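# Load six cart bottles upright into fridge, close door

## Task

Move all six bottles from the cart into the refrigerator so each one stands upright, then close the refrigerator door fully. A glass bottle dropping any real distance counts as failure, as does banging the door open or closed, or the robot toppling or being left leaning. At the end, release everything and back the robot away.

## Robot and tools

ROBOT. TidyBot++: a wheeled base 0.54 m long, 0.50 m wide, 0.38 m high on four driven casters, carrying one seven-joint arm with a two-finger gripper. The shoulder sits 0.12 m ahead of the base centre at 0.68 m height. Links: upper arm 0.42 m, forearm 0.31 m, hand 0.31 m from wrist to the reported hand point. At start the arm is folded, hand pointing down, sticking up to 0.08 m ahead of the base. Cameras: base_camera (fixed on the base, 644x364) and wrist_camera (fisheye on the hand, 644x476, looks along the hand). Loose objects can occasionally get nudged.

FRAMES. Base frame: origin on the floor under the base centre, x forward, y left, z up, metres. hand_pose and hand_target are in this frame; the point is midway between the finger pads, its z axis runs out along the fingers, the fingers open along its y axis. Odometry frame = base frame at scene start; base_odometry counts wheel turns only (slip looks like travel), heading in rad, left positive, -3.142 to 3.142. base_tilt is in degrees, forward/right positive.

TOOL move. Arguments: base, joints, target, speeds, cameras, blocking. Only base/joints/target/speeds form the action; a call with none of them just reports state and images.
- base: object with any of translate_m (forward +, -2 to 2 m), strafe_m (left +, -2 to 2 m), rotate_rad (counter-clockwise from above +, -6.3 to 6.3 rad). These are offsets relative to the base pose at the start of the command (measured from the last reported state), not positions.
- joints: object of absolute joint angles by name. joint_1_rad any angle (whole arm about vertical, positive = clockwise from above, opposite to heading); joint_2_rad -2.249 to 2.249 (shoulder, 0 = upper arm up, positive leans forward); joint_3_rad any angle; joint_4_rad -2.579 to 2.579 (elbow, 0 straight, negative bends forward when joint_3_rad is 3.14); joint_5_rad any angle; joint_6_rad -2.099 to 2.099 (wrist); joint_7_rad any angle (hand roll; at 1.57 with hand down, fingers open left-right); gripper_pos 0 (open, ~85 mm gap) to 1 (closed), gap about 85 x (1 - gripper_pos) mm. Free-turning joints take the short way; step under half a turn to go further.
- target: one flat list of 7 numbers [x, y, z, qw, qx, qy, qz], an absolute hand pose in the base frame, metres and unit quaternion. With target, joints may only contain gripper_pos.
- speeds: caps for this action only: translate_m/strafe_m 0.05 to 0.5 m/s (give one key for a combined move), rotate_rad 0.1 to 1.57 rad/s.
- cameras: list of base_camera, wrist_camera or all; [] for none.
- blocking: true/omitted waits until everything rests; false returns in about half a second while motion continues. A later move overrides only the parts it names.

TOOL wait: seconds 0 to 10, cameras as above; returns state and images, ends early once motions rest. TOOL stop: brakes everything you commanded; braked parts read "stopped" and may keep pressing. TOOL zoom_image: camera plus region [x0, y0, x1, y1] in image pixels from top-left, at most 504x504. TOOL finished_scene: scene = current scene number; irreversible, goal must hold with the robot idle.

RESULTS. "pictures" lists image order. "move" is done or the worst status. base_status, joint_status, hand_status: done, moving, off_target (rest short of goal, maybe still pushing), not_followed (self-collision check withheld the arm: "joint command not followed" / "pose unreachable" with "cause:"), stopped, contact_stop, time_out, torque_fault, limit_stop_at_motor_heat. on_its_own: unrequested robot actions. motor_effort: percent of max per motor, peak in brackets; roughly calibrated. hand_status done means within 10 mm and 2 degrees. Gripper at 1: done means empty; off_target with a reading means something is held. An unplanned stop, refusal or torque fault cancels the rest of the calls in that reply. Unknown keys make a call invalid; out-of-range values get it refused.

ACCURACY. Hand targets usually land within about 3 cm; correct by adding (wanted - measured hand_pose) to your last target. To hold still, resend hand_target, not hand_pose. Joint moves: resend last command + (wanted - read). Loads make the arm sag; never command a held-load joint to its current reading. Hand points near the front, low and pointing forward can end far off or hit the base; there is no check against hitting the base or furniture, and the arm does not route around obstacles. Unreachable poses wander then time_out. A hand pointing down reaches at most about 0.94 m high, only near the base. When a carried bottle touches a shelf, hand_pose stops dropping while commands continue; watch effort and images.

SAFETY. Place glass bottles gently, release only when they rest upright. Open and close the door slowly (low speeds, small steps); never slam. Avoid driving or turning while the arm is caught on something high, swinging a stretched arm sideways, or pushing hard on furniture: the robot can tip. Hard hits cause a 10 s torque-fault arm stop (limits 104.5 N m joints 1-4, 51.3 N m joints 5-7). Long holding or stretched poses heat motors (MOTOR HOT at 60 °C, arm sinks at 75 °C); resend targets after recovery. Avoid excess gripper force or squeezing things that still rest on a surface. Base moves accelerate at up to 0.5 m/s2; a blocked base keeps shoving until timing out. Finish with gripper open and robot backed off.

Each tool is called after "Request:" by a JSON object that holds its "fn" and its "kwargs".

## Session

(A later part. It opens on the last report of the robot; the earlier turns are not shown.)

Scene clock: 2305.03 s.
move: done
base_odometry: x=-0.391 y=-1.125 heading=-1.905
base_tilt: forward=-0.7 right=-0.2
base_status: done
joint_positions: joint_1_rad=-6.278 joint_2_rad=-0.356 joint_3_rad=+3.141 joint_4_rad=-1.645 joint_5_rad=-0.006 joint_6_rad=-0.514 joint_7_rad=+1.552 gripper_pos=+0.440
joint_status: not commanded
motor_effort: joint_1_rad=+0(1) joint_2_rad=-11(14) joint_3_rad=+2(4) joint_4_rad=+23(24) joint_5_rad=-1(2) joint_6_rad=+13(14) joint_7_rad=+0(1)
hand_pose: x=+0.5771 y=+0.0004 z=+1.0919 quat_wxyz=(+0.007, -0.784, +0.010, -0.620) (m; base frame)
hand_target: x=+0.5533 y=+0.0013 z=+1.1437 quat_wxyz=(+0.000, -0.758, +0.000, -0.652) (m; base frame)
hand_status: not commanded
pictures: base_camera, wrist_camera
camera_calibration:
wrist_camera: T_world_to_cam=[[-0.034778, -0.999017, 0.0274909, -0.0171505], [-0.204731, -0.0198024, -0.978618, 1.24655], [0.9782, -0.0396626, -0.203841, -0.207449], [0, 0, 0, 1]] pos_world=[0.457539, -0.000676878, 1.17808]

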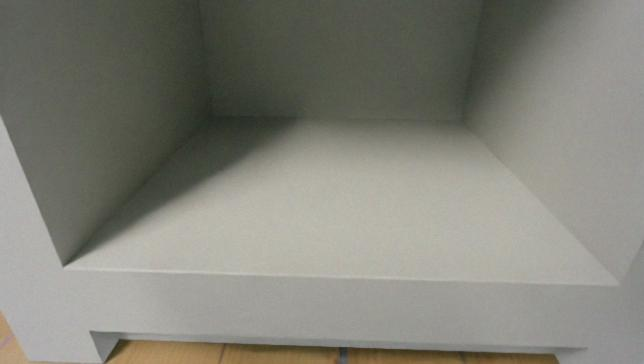

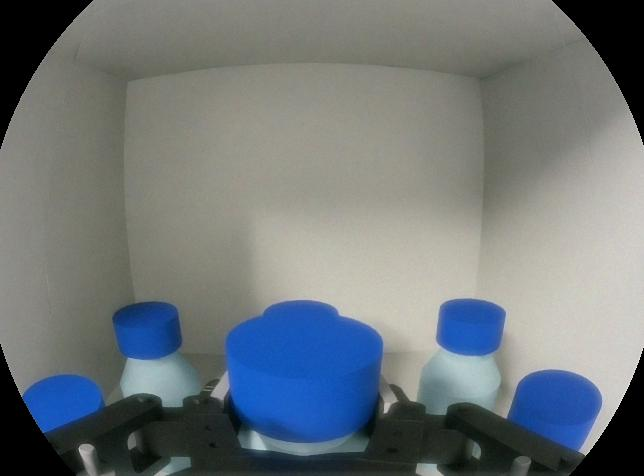

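Request:
{"fn": "move", "kwargs": {"joints": {"joint_4_rad": -1.8, "joint_6_rad": -0.313}, "cameras": []}}

Scene clock: 2324.00 s.
move: done
base_odometry: x=-0.391 y=-1.125 heading=-1.905
base_tilt: forward=-0.7 right=-0.2
base_status: not commanded
joint_positions: joint_1_rad=-6.278 joint_2_rad=-0.357 joint_3_rad=+3.141 joint_4_rad=-1.781 joint_5_rad=-0.006 joint_6_rad=-0.378 joint_7_rad=+1.552 gripper_pos=+0.440
joint_status: all done
motor_effort: joint_1_rad=+1(1) joint_2_rad=-11(12) joint_3_rad=+2(2) joint_4_rad=+24(26) joint_5_rad=-1(1) joint_6_rad=+14(14) joint_7_rad=+0(1)
hand_pose: x=+0.5860 y=+0.0002 z=+1.0503 quat_wxyz=(+0.007, -0.784, +0.010, -0.620) (m; base frame)
hand_target: x=+0.5731 y=+0.0013 z=+1.0787 quat_wxyz=(+0.000, -0.756, +0.000, -0.655) (m; base frame)
hand_status: not commanded
pictures: none
No camera images: "cameras" was empty.

Request:
{"fn": "move", "kwargs": {"joints": {"joint_4_rad": -1.815, "joint_6_rad": -0.298}, "cameras": []}}

Scene clock: 2328.00 s.
move: done
base_odometry: x=-0.391 y=-1.125 heading=-1.905
base_tilt: forward=-0.7 right=-0.2
base_status: not commanded
joint_positions: joint_1_rad=-6.278 joint_2_rad=-0.357 joint_3_rad=+3.141 joint_4_rad=-1.794 joint_5_rad=-0.006 joint_6_rad=-0.357 joint_7_rad=+1.552 gripper_pos=+0.440
joint_status: all done
motor_effort: joint_1_rad=+0(1) joint_2_rad=-12(12) joint_3_rad=+2(2) joint_4_rad=+24(25) joint_5_rad=-1(1) joint_6_rad=+14(14) joint_7_rad=+0(0)
hand_pose: x=+0.5871 y=+0.0001 z=+1.0487 quat_wxyz=(+0.007, -0.782, +0.010, -0.624) (m; base frame)
hand_target: x=+0.5739 y=+0.0013 z=+1.0740 quat_wxyz=(+0.000, -0.756, +0.000, -0.655) (m; base frame)
hand_status: not commanded
pictures: none
No camera images: "cameras" was empty.

Request:
{"fn": "move", "kwargs": {"joints": {"joint_4_rad": -1.835, "joint_6_rad": -0.283}, "cameras": []}}

Scene clock: 2332.20 s.
move: done
base_odometry: x=-0.391 y=-1.125 heading=-1.905
base_tilt: forward=-0.7 right=-0.2
base_status: not commanded
joint_positions: joint_1_rad=-6.278 joint_2_rad=-0.358 joint_3_rad=+3.141 joint_4_rad=-1.806 joint_5_rad=-0.006 joint_6_rad=-0.335 joint_7_rad=+1.552 gripper_pos=+0.440
joint_status: all done
motor_effort: joint_1_rad=+0(1) joint_2_rad=-9(11) joint_3_rad=+2(2) joint_4_rad=+22(23) joint_5_rad=-1(1) joint_6_rad=+12(13) joint_7_rad=+0(0)
hand_pose: x=+0.5878 y=+0.0001 z=+1.0487 quat_wxyz=(+0.007, -0.778, +0.010, -0.628) (m; base frame)
hand_target: x=+0.5746 y=+0.0013 z=+1.0663 quat_wxyz=(+0.000, -0.757, +0.000, -0.653) (m; base frame)
hand_status: not commanded
pictures: none
No camera images: "cameras" was empty.

Request:
{"fn": "move", "kwargs": {"joints": {"joint_4_rad": -1.86, "joint_6_rad": -0.265}, "cameras": []}}

Scene clock: 2335.73 s.
move: done
base_odometry: x=-0.391 y=-1.125 heading=-1.905
base_tilt: forward=-0.7 right=-0.2
base_status: not commanded
joint_positions: joint_1_rad=-6.278 joint_2_rad=-0.363 joint_3_rad=+3.141 joint_4_rad=-1.824 joint_5_rad=-0.006 joint_6_rad=-0.309 joint_7_rad=+1.552 gripper_pos=+0.440
joint_status: all done
motor_effort: joint_1_rad=+1(1) joint_2_rad=-7(8) joint_3_rad=+2(3) joint_4_rad=+20(22) joint_5_rad=-1(1) joint_6_rad=+11(13) joint_7_rad=+1(1)
hand_pose: x=+0.5872 y=+0.0000 z=+1.0485 quat_wxyz=(+0.007, -0.774, +0.010, -0.634) (m; base frame)
hand_target: x=+0.5752 y=+0.0013 z=+1.0563 quat_wxyz=(+0.000, -0.759, +0.000, -0.651) (m; base frame)
hand_status: not commanded
pictures: none
No camera images: "cameras" was empty.

Request:
{"fn": "move", "kwargs": {"joints": {"joint_4_rad": -1.88, "joint_6_rad": -0.275}, "cameras": ["wrist_camera"]}}

Scene clock: 2341.20 s.
move: done
base_odometry: x=-0.391 y=-1.125 heading=-1.905
base_tilt: forward=-0.7 right=-0.2
base_status: not commanded
joint_positions: joint_1_rad=-6.278 joint_2_rad=-0.369 joint_3_rad=+3.141 joint_4_rad=-1.831 joint_5_rad=-0.006 joint_6_rad=-0.303 joint_7_rad=+1.552 gripper_pos=+0.440
joint_status: all done
motor_effort: joint_1_rad=+1(1) joint_2_rad=-7(8) joint_3_rad=+3(3) joint_4_rad=+19(20) joint_5_rad=-1(1) joint_6_rad=+8(11) joint_7_rad=+0(1)
hand_pose: x=+0.5853 y=+0.0000 z=+1.0481 quat_wxyz=(+0.007, -0.772, +0.010, -0.635) (m; base frame)
hand_target: x=+0.5742 y=+0.0013 z=+1.0408 quat_wxyz=(+0.000, -0.769, +0.000, -0.639) (m; base frame)
hand_status: not commanded
pictures: wrist_camera
camera_calibration:
wrist_camera: T_world_to_cam=[[-0.0369917, -0.998976, 0.026068, -0.0132694], [-0.167945, -0.0195001, -0.985604, 1.19112], [0.985102, -0.0408371, -0.167051, -0.267], [0, 0, 0, 1]] pos_world=[0.462573, -0.000932371, 1.12971]

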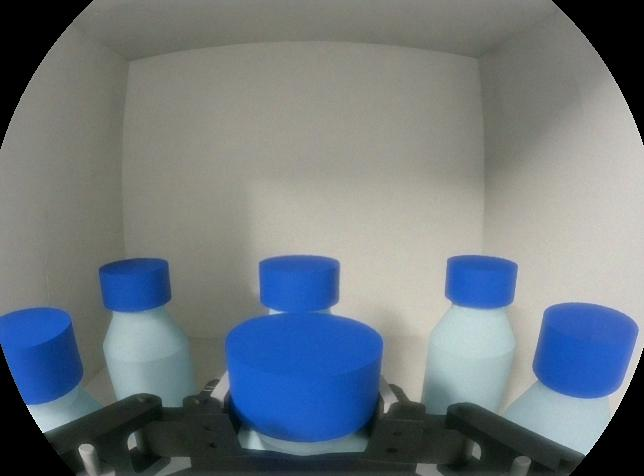

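Request:
{"fn": "move", "kwargs": {"joints": {"gripper_pos": 0.1}, "cameras": ["wrist_camera"]}}

Scene clock: 2349.60 s.
move: done
base_odometry: x=-0.391 y=-1.125 heading=-1.905
base_tilt: forward=-0.7 right=-0.2
base_status: not commanded
joint_positions: joint_1_rad=-6.278 joint_2_rad=-0.369 joint_3_rad=+3.141 joint_4_rad=-1.839 joint_5_rad=-0.006 joint_6_rad=-0.303 joint_7_rad=+1.552 gripper_pos=+0.100
joint_status: all done
motor_effort: joint_1_rad=+0(2) joint_2_rad=-7(8) joint_3_rad=+2(3) joint_4_rad=+19(20) joint_5_rad=-1(1) joint_6_rad=+9(10) joint_7_rad=+0(1)
hand_pose: x=+0.5850 y=+0.0000 z=+1.0429 quat_wxyz=(+0.007, -0.775, +0.010, -0.632) (m; base frame)
hand_target: x=+0.5742 y=+0.0013 z=+1.0408 quat_wxyz=(+0.000, -0.769, +0.000, -0.639) (m; base frame)
hand_status: not commanded
pictures: wrist_camera
camera_calibration:
wrist_camera: T_world_to_cam=[[-0.0367732, -0.998976, 0.0263431, -0.0135577], [-0.176223, -0.0194654, -0.984158, 1.18929], [0.983663, -0.0408329, -0.175327, -0.258157], [0, 0, 0, 1]] pos_world=[0.463021, -0.000935096, 1.12555]

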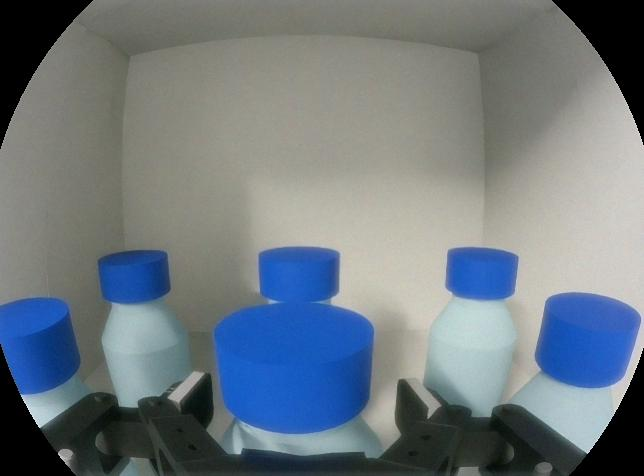

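Request:
{"fn": "move", "kwargs": {"base": {"translate_m": -0.6}, "speeds": {"translate_m": 0.25}}}

Scene clock: 2360.90 s.
move: done
base_odometry: x=-0.194 y=-0.558 heading=-1.906
base_tilt: forward=-0.7 right=-0.2
base_status: done
joint_positions: joint_1_rad=-6.279 joint_2_rad=-0.380 joint_3_rad=+3.141 joint_4_rad=-1.840 joint_5_rad=-0.006 joint_6_rad=-0.303 joint_7_rad=+1.552 gripper_pos=+0.100
joint_status: not commanded
motor_effort: joint_1_rad=+0(1) joint_2_rad=-7(11) joint_3_rad=+2(4) joint_4_rad=+19(20) joint_5_rad=-1(1) joint_6_rad=+9(10) joint_7_rad=+1(1)
hand_pose: x=+0.5808 y=+0.0001 z=+1.0482 quat_wxyz=(+0.007, -0.771, +0.010, -0.636) (m; base frame)
hand_target: x=+0.5742 y=+0.0013 z=+1.0408 quat_wxyz=(+0.000, -0.769, +0.000, -0.639) (m; base frame)
hand_status: not commanded
pictures: base_camera, wrist_camera
camera_calibration:
wrist_camera: T_world_to_cam=[[-0.0369585, -0.998979, 0.0259837, -0.0132919], [-0.164901, -0.0195484, -0.986116, 1.18925], [0.985618, -0.0407301, -0.16401, -0.266052], [0, 0, 0, 1]] pos_world=[0.457842, -0.000866792, 1.12945]

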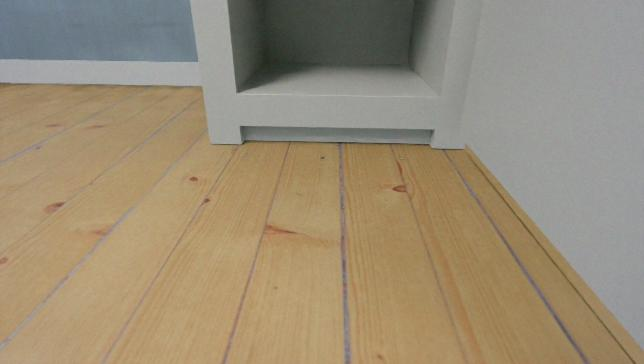

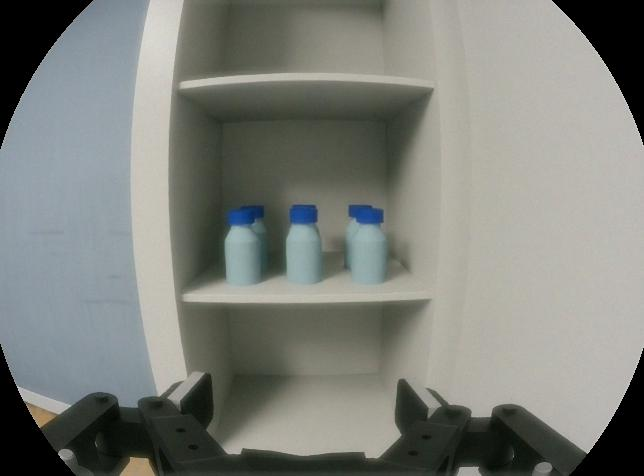

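Request:
{"fn": "move", "kwargs": {"base": {"translate_m": -0.42, "strafe_m": -1.0}, "joints": {"joint_2_rad": -0.66, "joint_4_rad": -1.69, "joint_6_rad": -0.74, "gripper_pos": 0.9}, "speeds": {"translate_m": 0.4}}}

Scene clock: 2460.27 s.
move: done
base_odometry: x=-1.000 y=+0.168 heading=-1.906
base_tilt: forward=-0.7 right=-0.2
base_status: done
joint_positions: joint_1_rad=-6.279 joint_2_rad=-0.655 joint_3_rad=+3.142 joint_4_rad=-1.721 joint_5_rad=-0.006 joint_6_rad=-0.689 joint_7_rad=+1.552 gripper_pos=+0.900
joint_status: all done
motor_effort: joint_1_rad=+0(1) joint_2_rad=+2(11) joint_3_rad=+2(4) joint_4_rad=+18(21) joint_5_rad=-1(2) joint_6_rad=+10(11) joint_7_rad=+0(1)
hand_pose: x=+0.4440 y=+0.0007 z=+1.1103 quat_wxyz=(+0.007, -0.769, +0.010, -0.639) (m; base frame)
hand_target: x=+0.4357 y=+0.0013 z=+1.1145 quat_wxyz=(+0.000, -0.774, +0.000, -0.633) (m; base frame)
hand_status: not commanded
pictures: base_camera, wrist_camera
camera_calibration:
wrist_camera: T_world_to_cam=[[-0.0358628, -0.999022, 0.0258478, -0.0196587], [-0.158286, -0.0198596, -0.987194, 1.22623], [0.986742, -0.0394949, -0.157419, -0.128861], [0, 0, 0, 1]] pos_world=[0.320543, -0.000376422, 1.19075]

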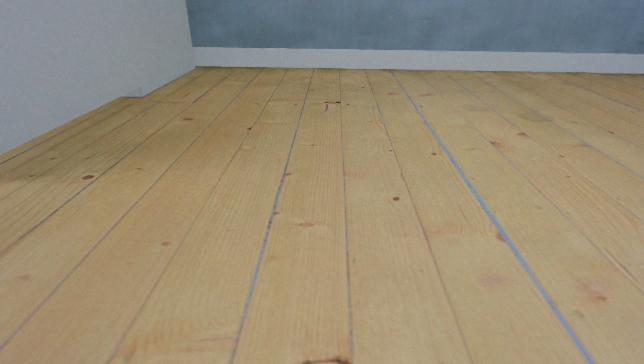

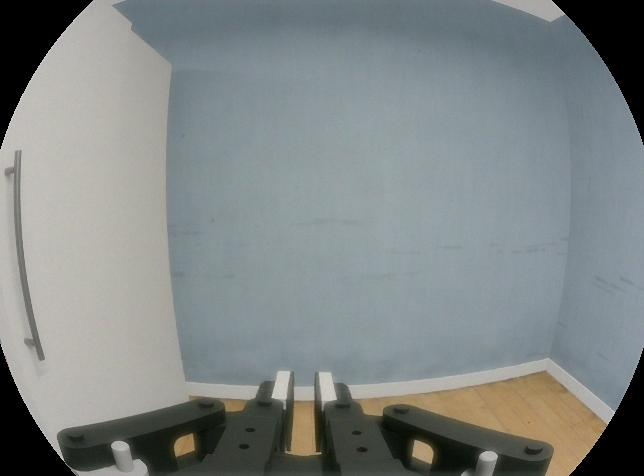

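Request:
{"fn": "move", "kwargs": {"base": {"translate_m": 1.077, "strafe_m": -0.247, "rotate_rad": 1.566}, "joints": {"joint_2_rad": -0.198, "joint_4_rad": -2.249, "joint_6_rad": 0.2506}, "speeds": {"translate_m": 0.4, "rotate_rad": 0.8}}}

Scene clock: 2500.10 s.
move: done
base_odometry: x=-1.587 y=-0.768 heading=-0.339
base_tilt: forward=-0.7 right=-0.2
base_status: done
joint_positions: joint_1_rad=-6.279 joint_2_rad=-0.222 joint_3_rad=+3.142 joint_4_rad=-2.207 joint_5_rad=-0.006 joint_6_rad=+0.211 joint_7_rad=+1.552 gripper_pos=+0.900
joint_status: all done
motor_effort: joint_1_rad=+0(2) joint_2_rad=-11(14) joint_3_rad=+2(3) joint_4_rad=+18(21) joint_5_rad=-1(1) joint_6_rad=+9(11) joint_7_rad=+0(1)
hand_pose: x=+0.6188 y=-0.0015 z=+0.9028 quat_wxyz=(+0.006, -0.775, +0.012, -0.632) (m; base frame)
hand_target: x=+0.6182 y=+0.0014 z=+0.8783 quat_wxyz=(+0.000, -0.783, +0.000, -0.621) (m; base frame)
hand_status: not commanded
pictures: base_camera, wrist_camera
camera_calibration:
wrist_camera: T_world_to_cam=[[-0.0404217, -0.998832, 0.0264534, -0.00799949], [-0.176703, -0.0189118, -0.984082, 1.05756], [0.983434, -0.0444527, -0.175732, -0.31554], [0, 0, 0, 1]] pos_world=[0.496864, -0.00201641, 0.985488]

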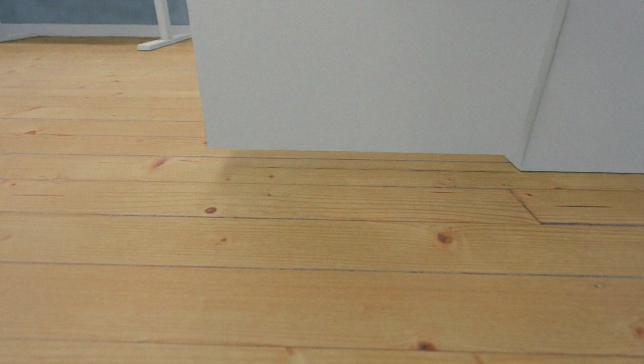

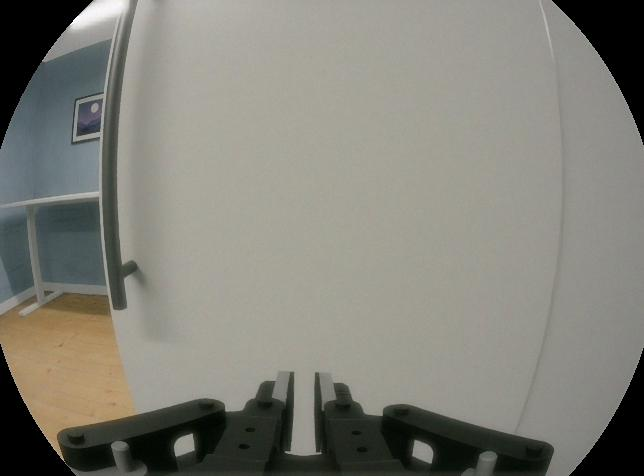

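Request:
{"fn": "zoom_image", "kwargs": {"camera": "base_camera", "region": [480, 130, 560, 190]}}

Request:
{"fn": "zoom_image", "kwargs": {"camera": "base_camera", "region": [180, 120, 260, 180]}}

Scaled by 6.300.

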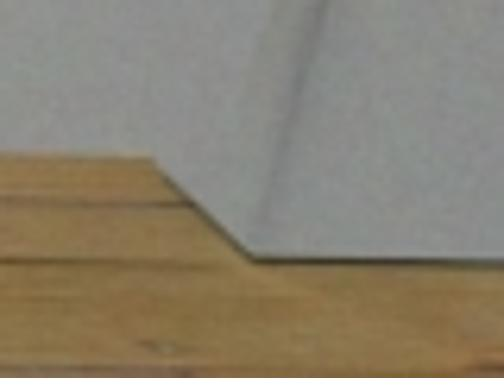

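Scaled by 6.300.

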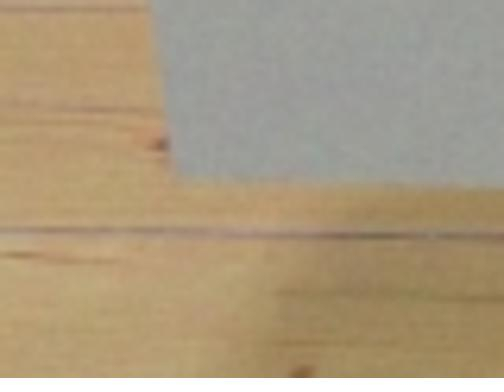

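Request:
{"fn": "move", "kwargs": {"base": {"translate_m": 0.451, "strafe_m": 0.2425, "rotate_rad": -0.38}, "speeds": {"translate_m": 0.16, "rotate_rad": 0.14}}}

Scene clock: 2553.50 s.
move: done
base_odometry: x=-1.081 y=-0.689 heading=-0.720
base_tilt: forward=-0.7 right=-0.2
base_status: done
joint_positions: joint_1_rad=-6.278 joint_2_rad=-0.213 joint_3_rad=+3.145 joint_4_rad=-2.244 joint_5_rad=-0.006 joint_6_rad=+0.230 joint_7_rad=+1.552 gripper_pos=+0.900
joint_status: not commanded
motor_effort: joint_1_rad=+0(3) joint_2_rad=-10(12) joint_3_rad=+1(3) joint_4_rad=+18(26) joint_5_rad=-1(1) joint_6_rad=+9(15) joint_7_rad=+0(1)
hand_pose: x=+0.6148 y=-0.0032 z=+0.8829 quat_wxyz=(+0.005, -0.783, +0.013, -0.622) (m; base frame)
hand_target: x=+0.6182 y=+0.0014 z=+0.8783 quat_wxyz=(+0.000, -0.783, +0.000, -0.621) (m; base frame)
hand_status: not commanded
pictures: base_camera, wrist_camera
camera_calibration:
wrist_camera: T_world_to_cam=[[-0.0430902, -0.998709, 0.0268954, -0.00811739], [-0.202062, -0.0176523, -0.979214, 1.0485], [0.978424, -0.0476291, -0.20104, -0.289755], [0, 0, 0, 1]] pos_world=[0.495015, -0.00339922, 0.968674]

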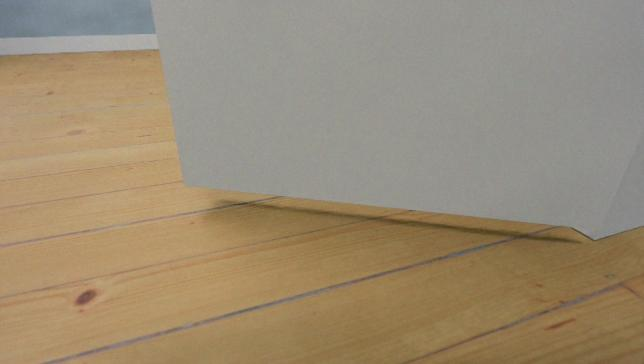

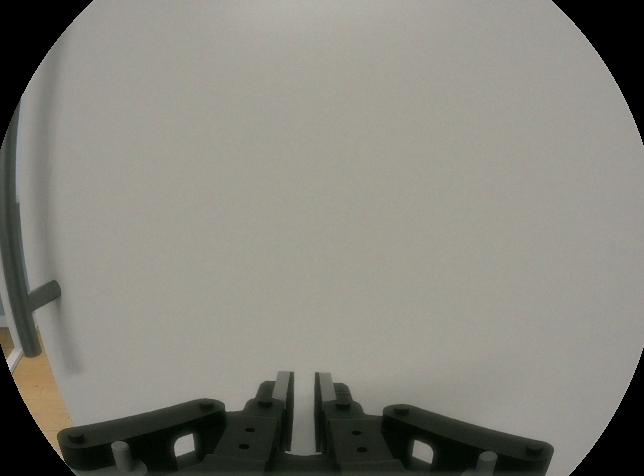

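Request:
{"fn": "move", "kwargs": {"base": {"translate_m": 0.4906, "strafe_m": 0.388, "rotate_rad": -0.785}, "speeds": {"translate_m": 0.15, "rotate_rad": 0.18}}}

Scene clock: 2585.40 s.
move: done
base_odometry: x=-0.456 y=-0.721 heading=-1.504
base_tilt: forward=-0.7 right=-0.2
base_status: done
joint_positions: joint_1_rad=-6.278 joint_2_rad=-0.213 joint_3_rad=+3.145 joint_4_rad=-2.244 joint_5_rad=-0.006 joint_6_rad=+0.230 joint_7_rad=+1.552 gripper_pos=+0.900
joint_status: not commanded
motor_effort: joint_1_rad=+0(1) joint_2_rad=-10(12) joint_3_rad=+1(3) joint_4_rad=+18(19) joint_5_rad=-1(1) joint_6_rad=+9(10) joint_7_rad=+1(1)
hand_pose: x=+0.6148 y=-0.0030 z=+0.8829 quat_wxyz=(+0.005, -0.783, +0.013, -0.622) (m; base frame)
hand_target: x=+0.6182 y=+0.0014 z=+0.8783 quat_wxyz=(+0.000, -0.783, +0.000, -0.621) (m; base frame)
hand_status: not commanded
pictures: base_camera, wrist_camera
camera_calibration:
wrist_camera: T_world_to_cam=[[-0.0425679, -0.99873, 0.0269514, -0.00821779], [-0.202053, -0.0178128, -0.979213, 1.0485], [0.978449, -0.0471286, -0.201038, -0.289756], [0, 0, 0, 1]] pos_world=[0.495014, -0.00318648, 0.968673]

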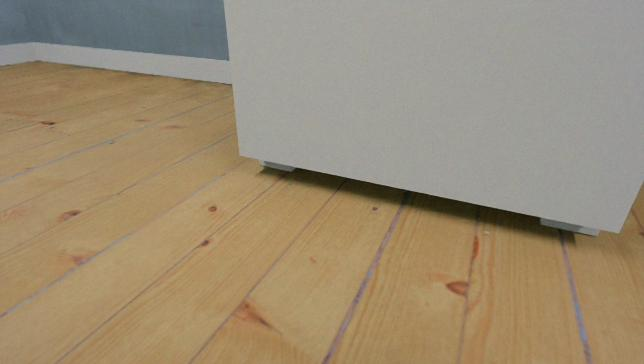

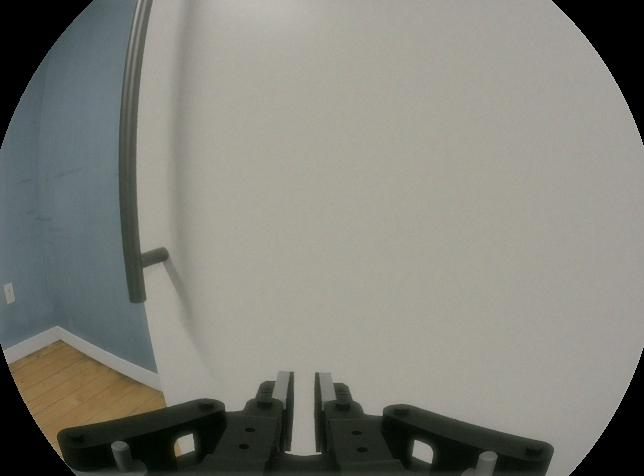

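Request:
{"fn": "zoom_image", "kwargs": {"camera": "base_camera", "region": [230, 140, 310, 200]}}

Request:
{"fn": "zoom_image", "kwargs": {"camera": "base_camera", "region": [540, 190, 640, 265]}}

Scaled by 6.300.

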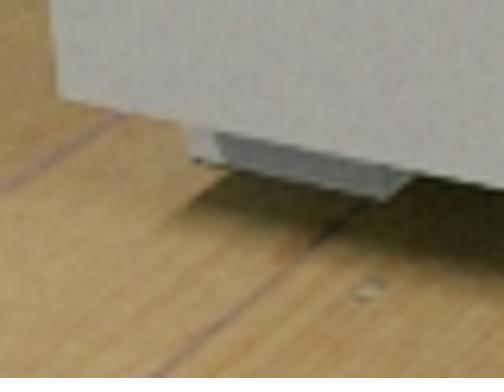

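Scaled by 5.040.

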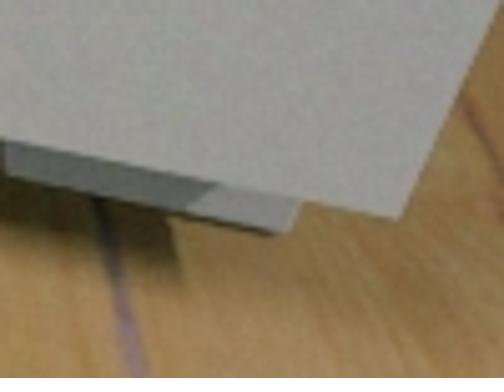

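Request:
{"fn": "move", "kwargs": {"base": {"translate_m": 0.152, "strafe_m": 0.3, "rotate_rad": -0.395}, "speeds": {"translate_m": 0.25, "rotate_rad": 0.4}}}

Scene clock: 2649.57 s.
move: done
base_odometry: x=-0.147 y=-0.853 heading=-1.901
base_tilt: forward=-0.7 right=-0.2
base_status: done
joint_positions: joint_1_rad=-6.279 joint_2_rad=-0.213 joint_3_rad=+3.143 joint_4_rad=-2.244 joint_5_rad=-0.006 joint_6_rad=+0.230 joint_7_rad=+1.552 gripper_pos=+0.900
joint_status: not commanded
motor_effort: joint_1_rad=+0(2) joint_2_rad=-11(12) joint_3_rad=+1(3) joint_4_rad=+17(19) joint_5_rad=-1(1) joint_6_rad=+10(10) joint_7_rad=+1(1)
hand_pose: x=+0.6148 y=-0.0021 z=+0.8829 quat_wxyz=(+0.005, -0.783, +0.012, -0.622) (m; base frame)
hand_target: x=+0.6182 y=+0.0014 z=+0.8783 quat_wxyz=(+0.000, -0.783, +0.000, -0.621) (m; base frame)
hand_status: not commanded
pictures: base_camera, wrist_camera
camera_calibration:
wrist_camera: T_world_to_cam=[[-0.0409268, -0.99879, 0.0272498, -0.00861706], [-0.202024, -0.0184373, -0.979207, 1.04849], [0.978525, -0.0455809, -0.201025, -0.289759], [0, 0, 0, 1]] pos_world=[0.495003, -0.00248288, 0.96867]

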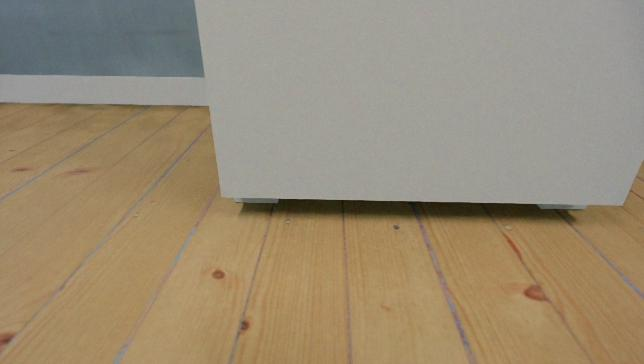

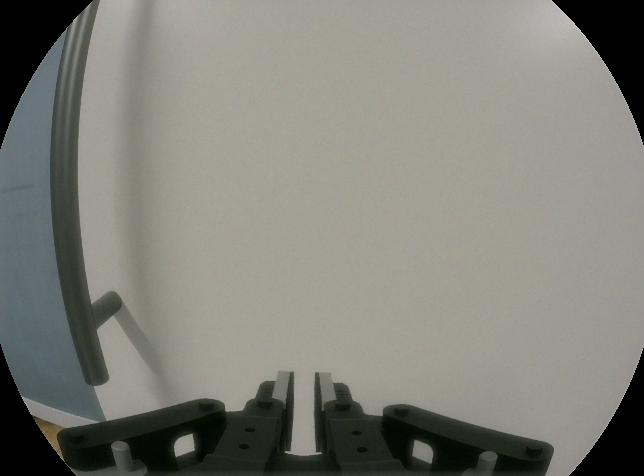

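Request:
{"fn": "zoom_image", "kwargs": {"camera": "base_camera", "region": [205, 170, 295, 230]}}

Request:
{"fn": "zoom_image", "kwargs": {"camera": "base_camera", "region": [550, 180, 640, 240]}}

Scaled by 5.600.

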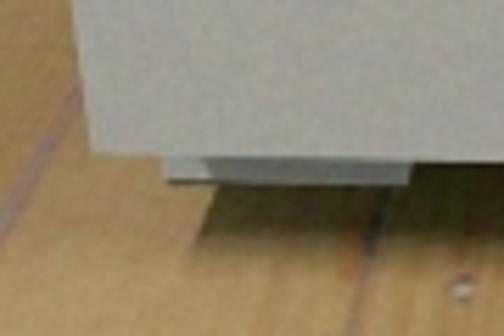

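Scaled by 5.600.

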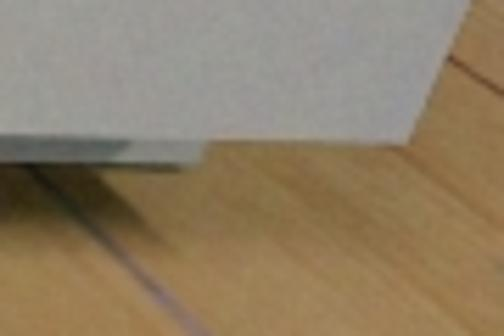

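Request:
{"fn": "move", "kwargs": {"base": {"translate_m": 0.115}, "speeds": {"translate_m": 0.08}, "cameras": ["base_camera"]}}

Scene clock: 2674.77 s.
move: done
base_odometry: x=-0.184 y=-0.961 heading=-1.901
base_tilt: forward=-0.8 right=-0.2
base_status: done
joint_positions: joint_1_rad=-6.279 joint_2_rad=-0.293 joint_3_rad=+3.143 joint_4_rad=-2.307 joint_5_rad=-0.006 joint_6_rad=+0.224 joint_7_rad=+1.552 gripper_pos=+0.900
joint_status: not commanded
motor_effort: joint_1_rad=+1(1) joint_2_rad=+7(11) joint_3_rad=+2(3) joint_4_rad=+33(35) joint_5_rad=-1(2) joint_6_rad=+18(20) joint_7_rad=+0(1)
hand_pose: x=+0.5853 y=-0.0017 z=+0.8820 quat_wxyz=(+0.006, -0.780, +0.012, -0.625) (m; base frame)
hand_target: x=+0.6182 y=+0.0014 z=+0.8783 quat_wxyz=(+0.000, -0.783, +0.000, -0.621) (m; base frame)
hand_status: not commanded
pictures: base_camera

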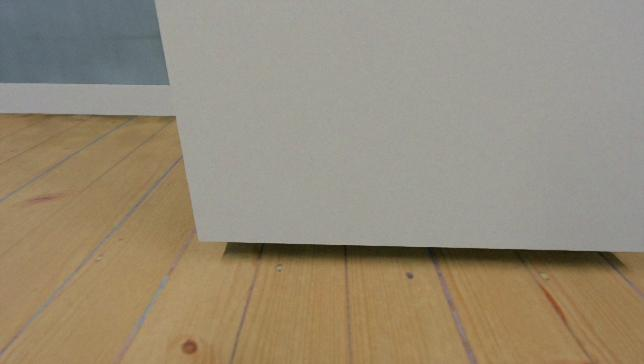

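Request:
{"fn": "move", "kwargs": {"base": {"translate_m": -0.1}, "speeds": {"translate_m": 0.1}, "cameras": []}}

Request:
{"fn": "move", "kwargs": {"base": {"translate_m": -0.45}, "speeds": {"translate_m": 0.4}}}

Scene clock: 2681.27 s.
move: done
base_odometry: x=-0.151 y=-0.866 heading=-1.901
base_tilt: forward=-0.7 right=-0.2
base_status: done
joint_positions: joint_1_rad=-6.279 joint_2_rad=-0.209 joint_3_rad=+3.143 joint_4_rad=-2.270 joint_5_rad=-0.006 joint_6_rad=+0.243 joint_7_rad=+1.552 gripper_pos=+0.900
joint_status: not commanded
motor_effort: joint_1_rad=+0(2) joint_2_rad=-11(13) joint_3_rad=+1(3) joint_4_rad=+17(30) joint_5_rad=-1(1) joint_6_rad=+9(18) joint_7_rad=+0(1)
hand_pose: x=+0.6108 y=-0.0018 z=+0.8694 quat_wxyz=(+0.005, -0.789, +0.012, -0.615) (m; base frame)
hand_target: x=+0.6182 y=+0.0014 z=+0.8783 quat_wxyz=(+0.000, -0.783, +0.000, -0.621) (m; base frame)
hand_status: not commanded
pictures: none
No camera images: "cameras" was empty.

Scene clock: 2683.53 s.
move: done
base_odometry: x=-0.005 y=-0.441 heading=-1.902
base_tilt: forward=-0.7 right=-0.2
base_status: done
joint_positions: joint_1_rad=-6.279 joint_2_rad=-0.209 joint_3_rad=+3.143 joint_4_rad=-2.270 joint_5_rad=-0.006 joint_6_rad=+0.243 joint_7_rad=+1.552 gripper_pos=+0.900
joint_status: not commanded
motor_effort: joint_1_rad=+0(1) joint_2_rad=-10(14) joint_3_rad=+2(2) joint_4_rad=+17(19) joint_5_rad=-1(1) joint_6_rad=+9(10) joint_7_rad=+0(1)
hand_pose: x=+0.6109 y=-0.0018 z=+0.8691 quat_wxyz=(+0.005, -0.789, +0.012, -0.614) (m; base frame)
hand_target: x=+0.6182 y=+0.0014 z=+0.8783 quat_wxyz=(+0.000, -0.783, +0.000, -0.621) (m; base frame)
hand_status: not commanded
pictures: base_camera, wrist_camera
camera_calibration:
wrist_camera: T_world_to_cam=[[-0.0400305, -0.998806, 0.0279999, -0.00935336], [-0.219698, -0.0185383, -0.975392, 1.0417], [0.974746, -0.0451969, -0.218694, -0.271053], [0, 0, 0, 1]] pos_world=[0.492693, -0.00228162, 0.957048]

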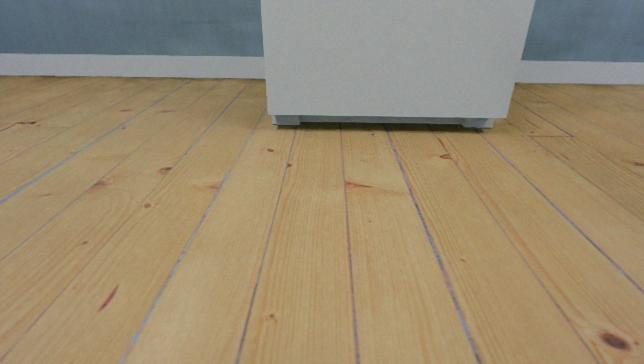

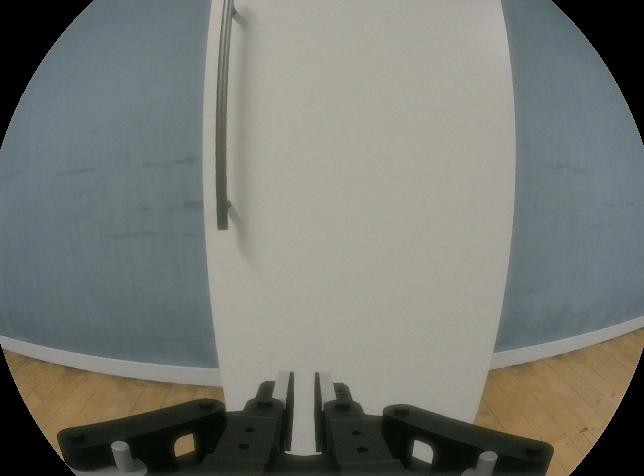

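Request:
{"fn": "zoom_image", "kwargs": {"camera": "base_camera", "region": [250, 90, 330, 150]}}

Request:
{"fn": "zoom_image", "kwargs": {"camera": "base_camera", "region": [450, 90, 530, 150]}}

Scaled by 6.300.

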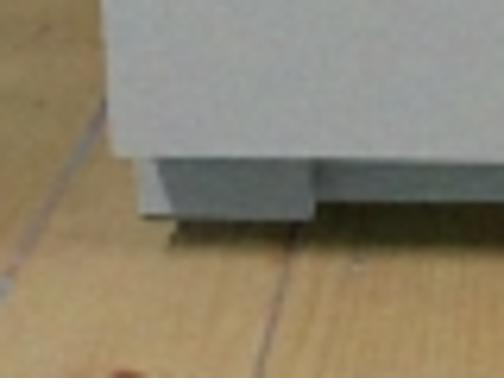

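Scaled by 6.300.

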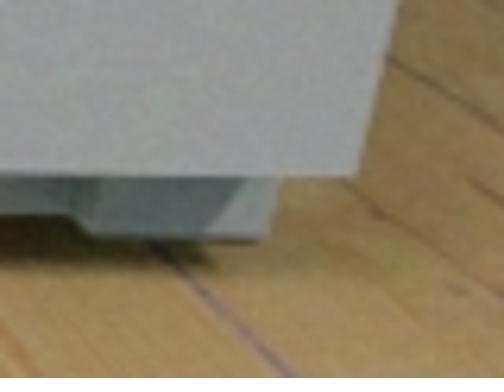

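Request:
{"fn": "move", "kwargs": {"base": {"translate_m": 0.42, "strafe_m": 0.67, "rotate_rad": -0.62}, "speeds": {"translate_m": 0.4, "rotate_rad": 0.5}}}

Scene clock: 2717.50 s.
move: done
base_odometry: x=+0.492 y=-1.056 heading=-2.523
base_tilt: forward=-0.7 right=-0.2
base_status: done
joint_positions: joint_1_rad=-6.279 joint_2_rad=-0.209 joint_3_rad=+3.142 joint_4_rad=-2.270 joint_5_rad=-0.006 joint_6_rad=+0.243 joint_7_rad=+1.552 gripper_pos=+0.900
joint_status: not commanded
motor_effort: joint_1_rad=+1(2) joint_2_rad=-11(11) joint_3_rad=+1(3) joint_4_rad=+18(19) joint_5_rad=-1(1) joint_6_rad=+9(10) joint_7_rad=+0(1)
hand_pose: x=+0.6109 y=-0.0013 z=+0.8691 quat_wxyz=(+0.006, -0.789, +0.012, -0.614) (m; base frame)
hand_target: x=+0.6182 y=+0.0014 z=+0.8783 quat_wxyz=(+0.000, -0.783, +0.000, -0.621) (m; base frame)
hand_status: not commanded
pictures: base_camera, wrist_camera
camera_calibration:
wrist_camera: T_world_to_cam=[[-0.0390765, -0.99884, 0.0281398, -0.0095625], [-0.219681, -0.0188848, -0.975389, 1.04169], [0.974789, -0.0442965, -0.218688, -0.271055], [0, 0, 0, 1]] pos_world=[0.492687, -0.00188612, 0.957047]

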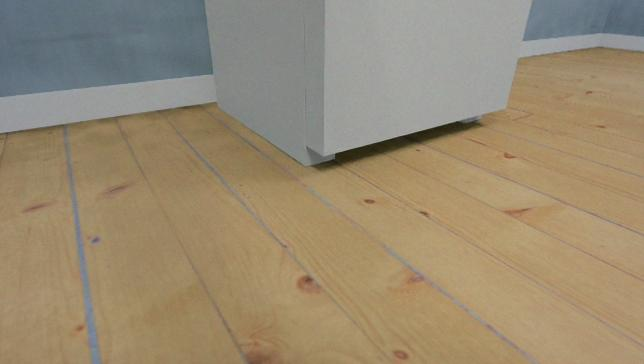

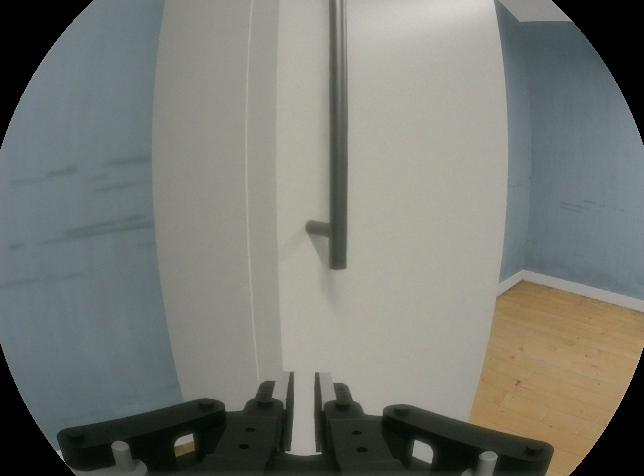

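Request:
{"fn": "zoom_image", "kwargs": {"camera": "wrist_camera", "region": [200, 150, 320, 380]}}

Request:
{"fn": "zoom_image", "kwargs": {"camera": "base_camera", "region": [280, 60, 380, 180]}}

Scaled by 2.191.

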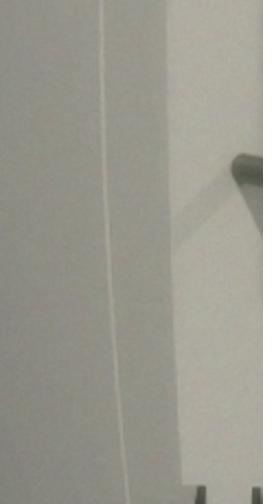

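Scaled by 4.200.

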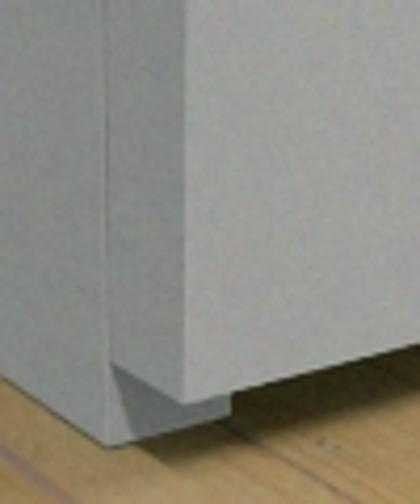

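Request:
{"fn": "zoom_image", "kwargs": {"camera": "base_camera", "region": [295, 130, 345, 170]}}

Request:
{"fn": "zoom_image", "kwargs": {"camera": "wrist_camera", "region": [230, 200, 290, 260]}}

Scaled by 10.080.

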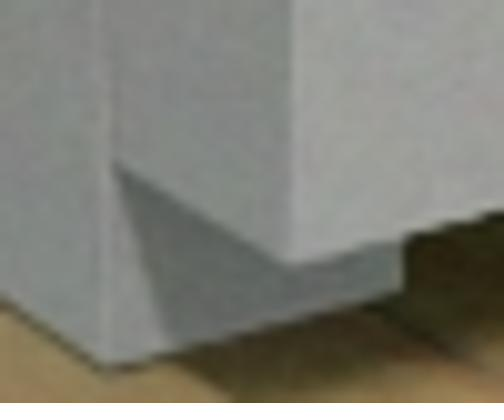

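Scaled by 8.400.

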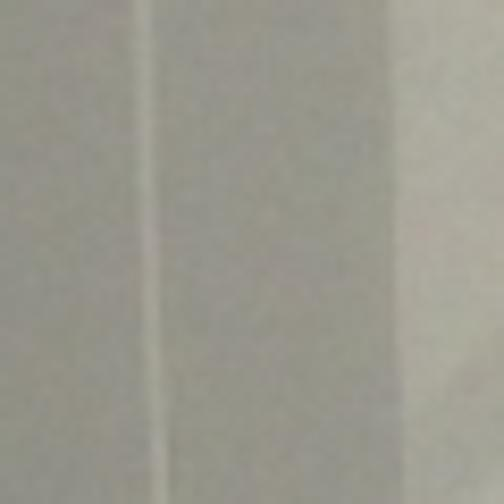

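Request:
{"fn": "move", "kwargs": {"cameras": ["wrist_camera"]}}

Request:
{"fn": "zoom_image", "kwargs": {"camera": "wrist_camera", "region": [230, 200, 290, 260]}}

Scene clock: 2767.00 s.
base_odometry: x=+0.492 y=-1.056 heading=-2.523
base_tilt: forward=-0.7 right=-0.2
base_status: done
joint_positions: joint_1_rad=-6.279 joint_2_rad=-0.209 joint_3_rad=+3.142 joint_4_rad=-2.270 joint_5_rad=-0.006 joint_6_rad=+0.243 joint_7_rad=+1.552 gripper_pos=+0.900
joint_status: not commanded
motor_effort: joint_1_rad=+1(2) joint_2_rad=-10(11) joint_3_rad=+1(3) joint_4_rad=+18(19) joint_5_rad=-1(1) joint_6_rad=+9(10) joint_7_rad=+0(1)
hand_pose: x=+0.6109 y=-0.0013 z=+0.8691 quat_wxyz=(+0.006, -0.789, +0.012, -0.614) (m; base frame)
hand_target: x=+0.6182 y=+0.0014 z=+0.8783 quat_wxyz=(+0.000, -0.783, +0.000, -0.621) (m; base frame)
hand_status: not commanded
pictures: wrist_camera
camera_calibration:
wrist_camera: T_world_to_cam=[[-0.0390765, -0.99884, 0.0281398, -0.0095625], [-0.219681, -0.0188848, -0.975389, 1.04169], [0.974789, -0.0442965, -0.218688, -0.271055], [0, 0, 0, 1]] pos_world=[0.492687, -0.00188612, 0.957047]

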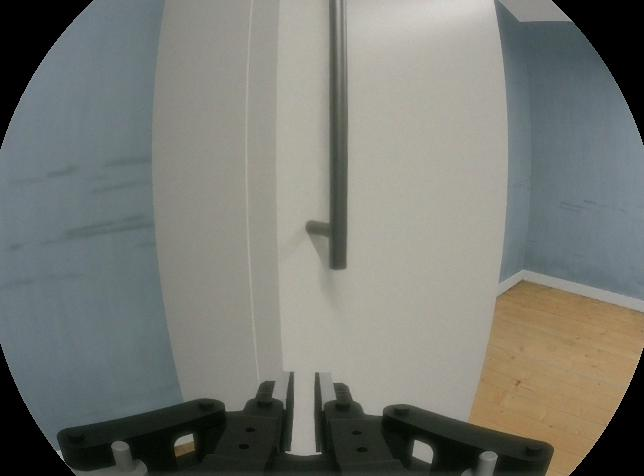

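Scaled by 8.400.

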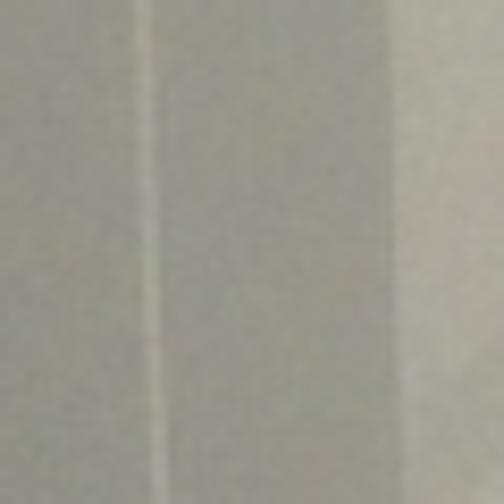

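Request:
{"fn": "move", "kwargs": {"base": {"translate_m": 0.982, "strafe_m": -1.203, "rotate_rad": 1.22}, "joints": {"joint_2_rad": -0.66, "joint_4_rad": -1.69, "joint_6_rad": -0.74}, "speeds": {"translate_m": 0.5, "rotate_rad": 0.5}}}

Scene clock: 2840.10 s.
move: done
base_odometry: x=-1.006 y=-0.645 heading=-1.302
base_tilt: forward=-0.7 right=-0.2
base_status: done
joint_positions: joint_1_rad=-6.279 joint_2_rad=-0.644 joint_3_rad=+3.142 joint_4_rad=-1.729 joint_5_rad=-0.006 joint_6_rad=-0.688 joint_7_rad=+1.552 gripper_pos=+0.900
joint_status: all done
motor_effort: joint_1_rad=+0(2) joint_2_rad=+1(13) joint_3_rad=+2(3) joint_4_rad=+17(20) joint_5_rad=-1(2) joint_6_rad=+9(11) joint_7_rad=+0(1)
hand_pose: x=+0.4495 y=+0.0009 z=+1.1026 quat_wxyz=(+0.008, -0.775, +0.010, -0.632) (m; base frame)
hand_target: x=+0.4357 y=+0.0013 z=+1.1145 quat_wxyz=(+0.000, -0.774, +0.000, -0.633) (m; base frame)
hand_status: not commanded
pictures: base_camera, wrist_camera
camera_calibration:
wrist_camera: T_world_to_cam=[[-0.0348117, -0.999044, 0.0264391, -0.0201928], [-0.175497, -0.0199331, -0.984278, 1.22399], [0.983864, -0.0389044, -0.174635, -0.11516], [0, 0, 0, 1]] pos_world=[0.327405, -0.000255913, 1.18516]

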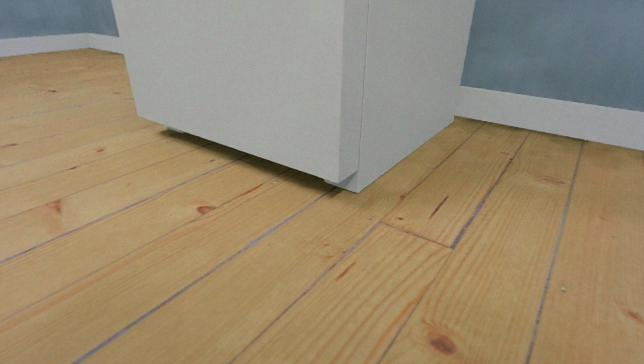

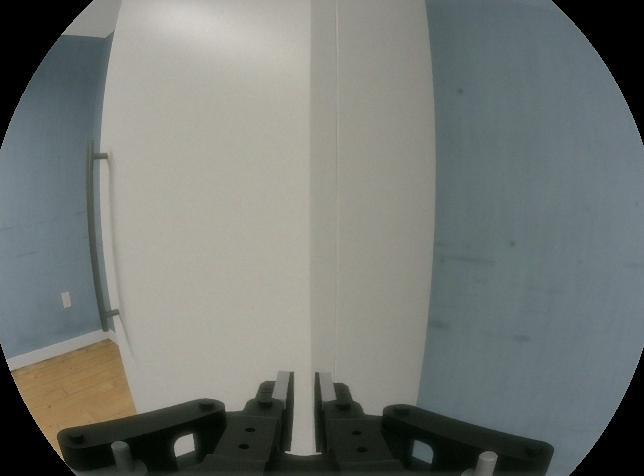

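Request:
{"fn": "zoom_image", "kwargs": {"camera": "wrist_camera", "region": [305, 200, 365, 260]}}

Request:
{"fn": "zoom_image", "kwargs": {"camera": "base_camera", "region": [325, 155, 375, 195]}}

Scaled by 8.400.

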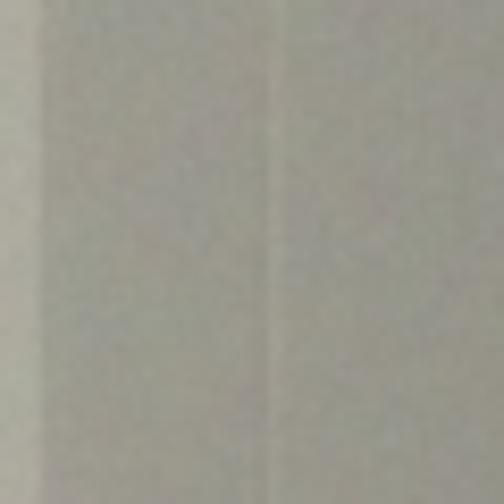

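Scaled by 10.080.

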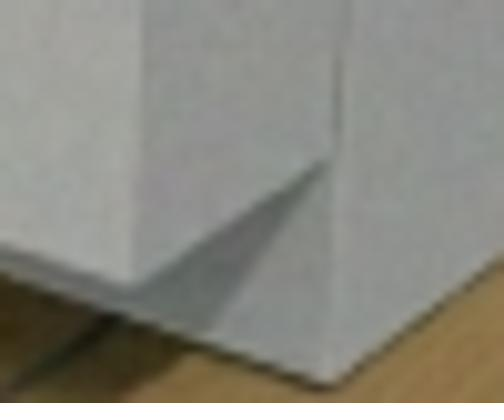

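Request:
{"fn": "move", "kwargs": {"base": {"translate_m": -0.4}}}

Scene clock: 2879.50 s.
move: done
base_odometry: x=-1.112 y=-0.260 heading=-1.301
base_tilt: forward=-0.8 right=-0.2
base_status: done
joint_positions: joint_1_rad=-6.279 joint_2_rad=-0.654 joint_3_rad=+3.142 joint_4_rad=-1.728 joint_5_rad=-0.006 joint_6_rad=-0.690 joint_7_rad=+1.552 gripper_pos=+0.900
joint_status: not commanded
motor_effort: joint_1_rad=+1(1) joint_2_rad=+2(5) joint_3_rad=+2(2) joint_4_rad=+17(19) joint_5_rad=-1(1) joint_6_rad=+9(10) joint_7_rad=+1(1)
hand_pose: x=+0.4449 y=+0.0010 z=+1.1062 quat_wxyz=(+0.008, -0.772, +0.010, -0.636) (m; base frame)
hand_target: x=+0.4357 y=+0.0013 z=+1.1145 quat_wxyz=(+0.000, -0.774, +0.000, -0.633) (m; base frame)
hand_status: not commanded
pictures: base_camera, wrist_camera
camera_calibration:
wrist_camera: T_world_to_cam=[[-0.0350649, -0.999043, 0.0261346, -0.0199772], [-0.165705, -0.0199767, -0.985973, 1.2242], [0.985552, -0.0389037, -0.164846, -0.121599], [0, 0, 0, 1]] pos_world=[0.321999, -0.000233297, 1.18751]

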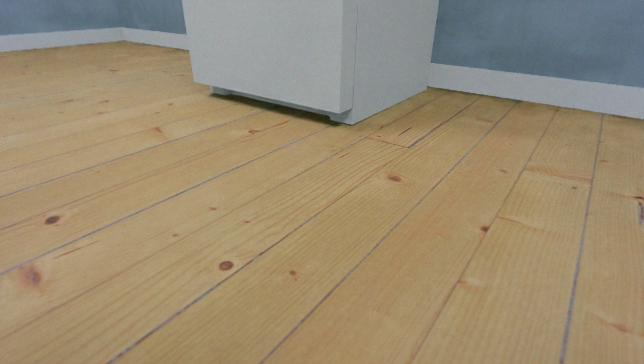

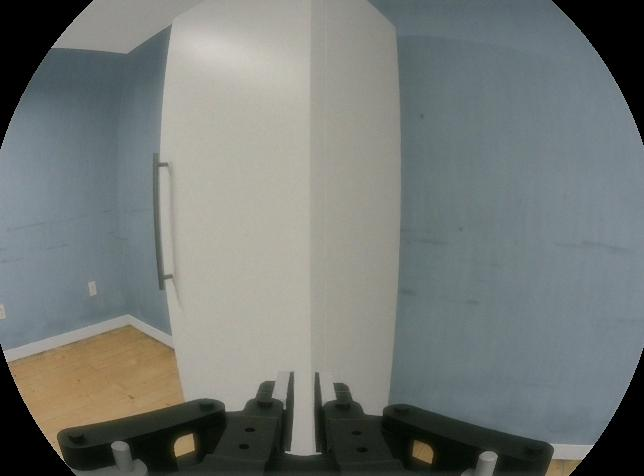

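Request:
{"fn": "finished_scene", "kwargs": {"scene": 1}}

The scene is finished: the task was done.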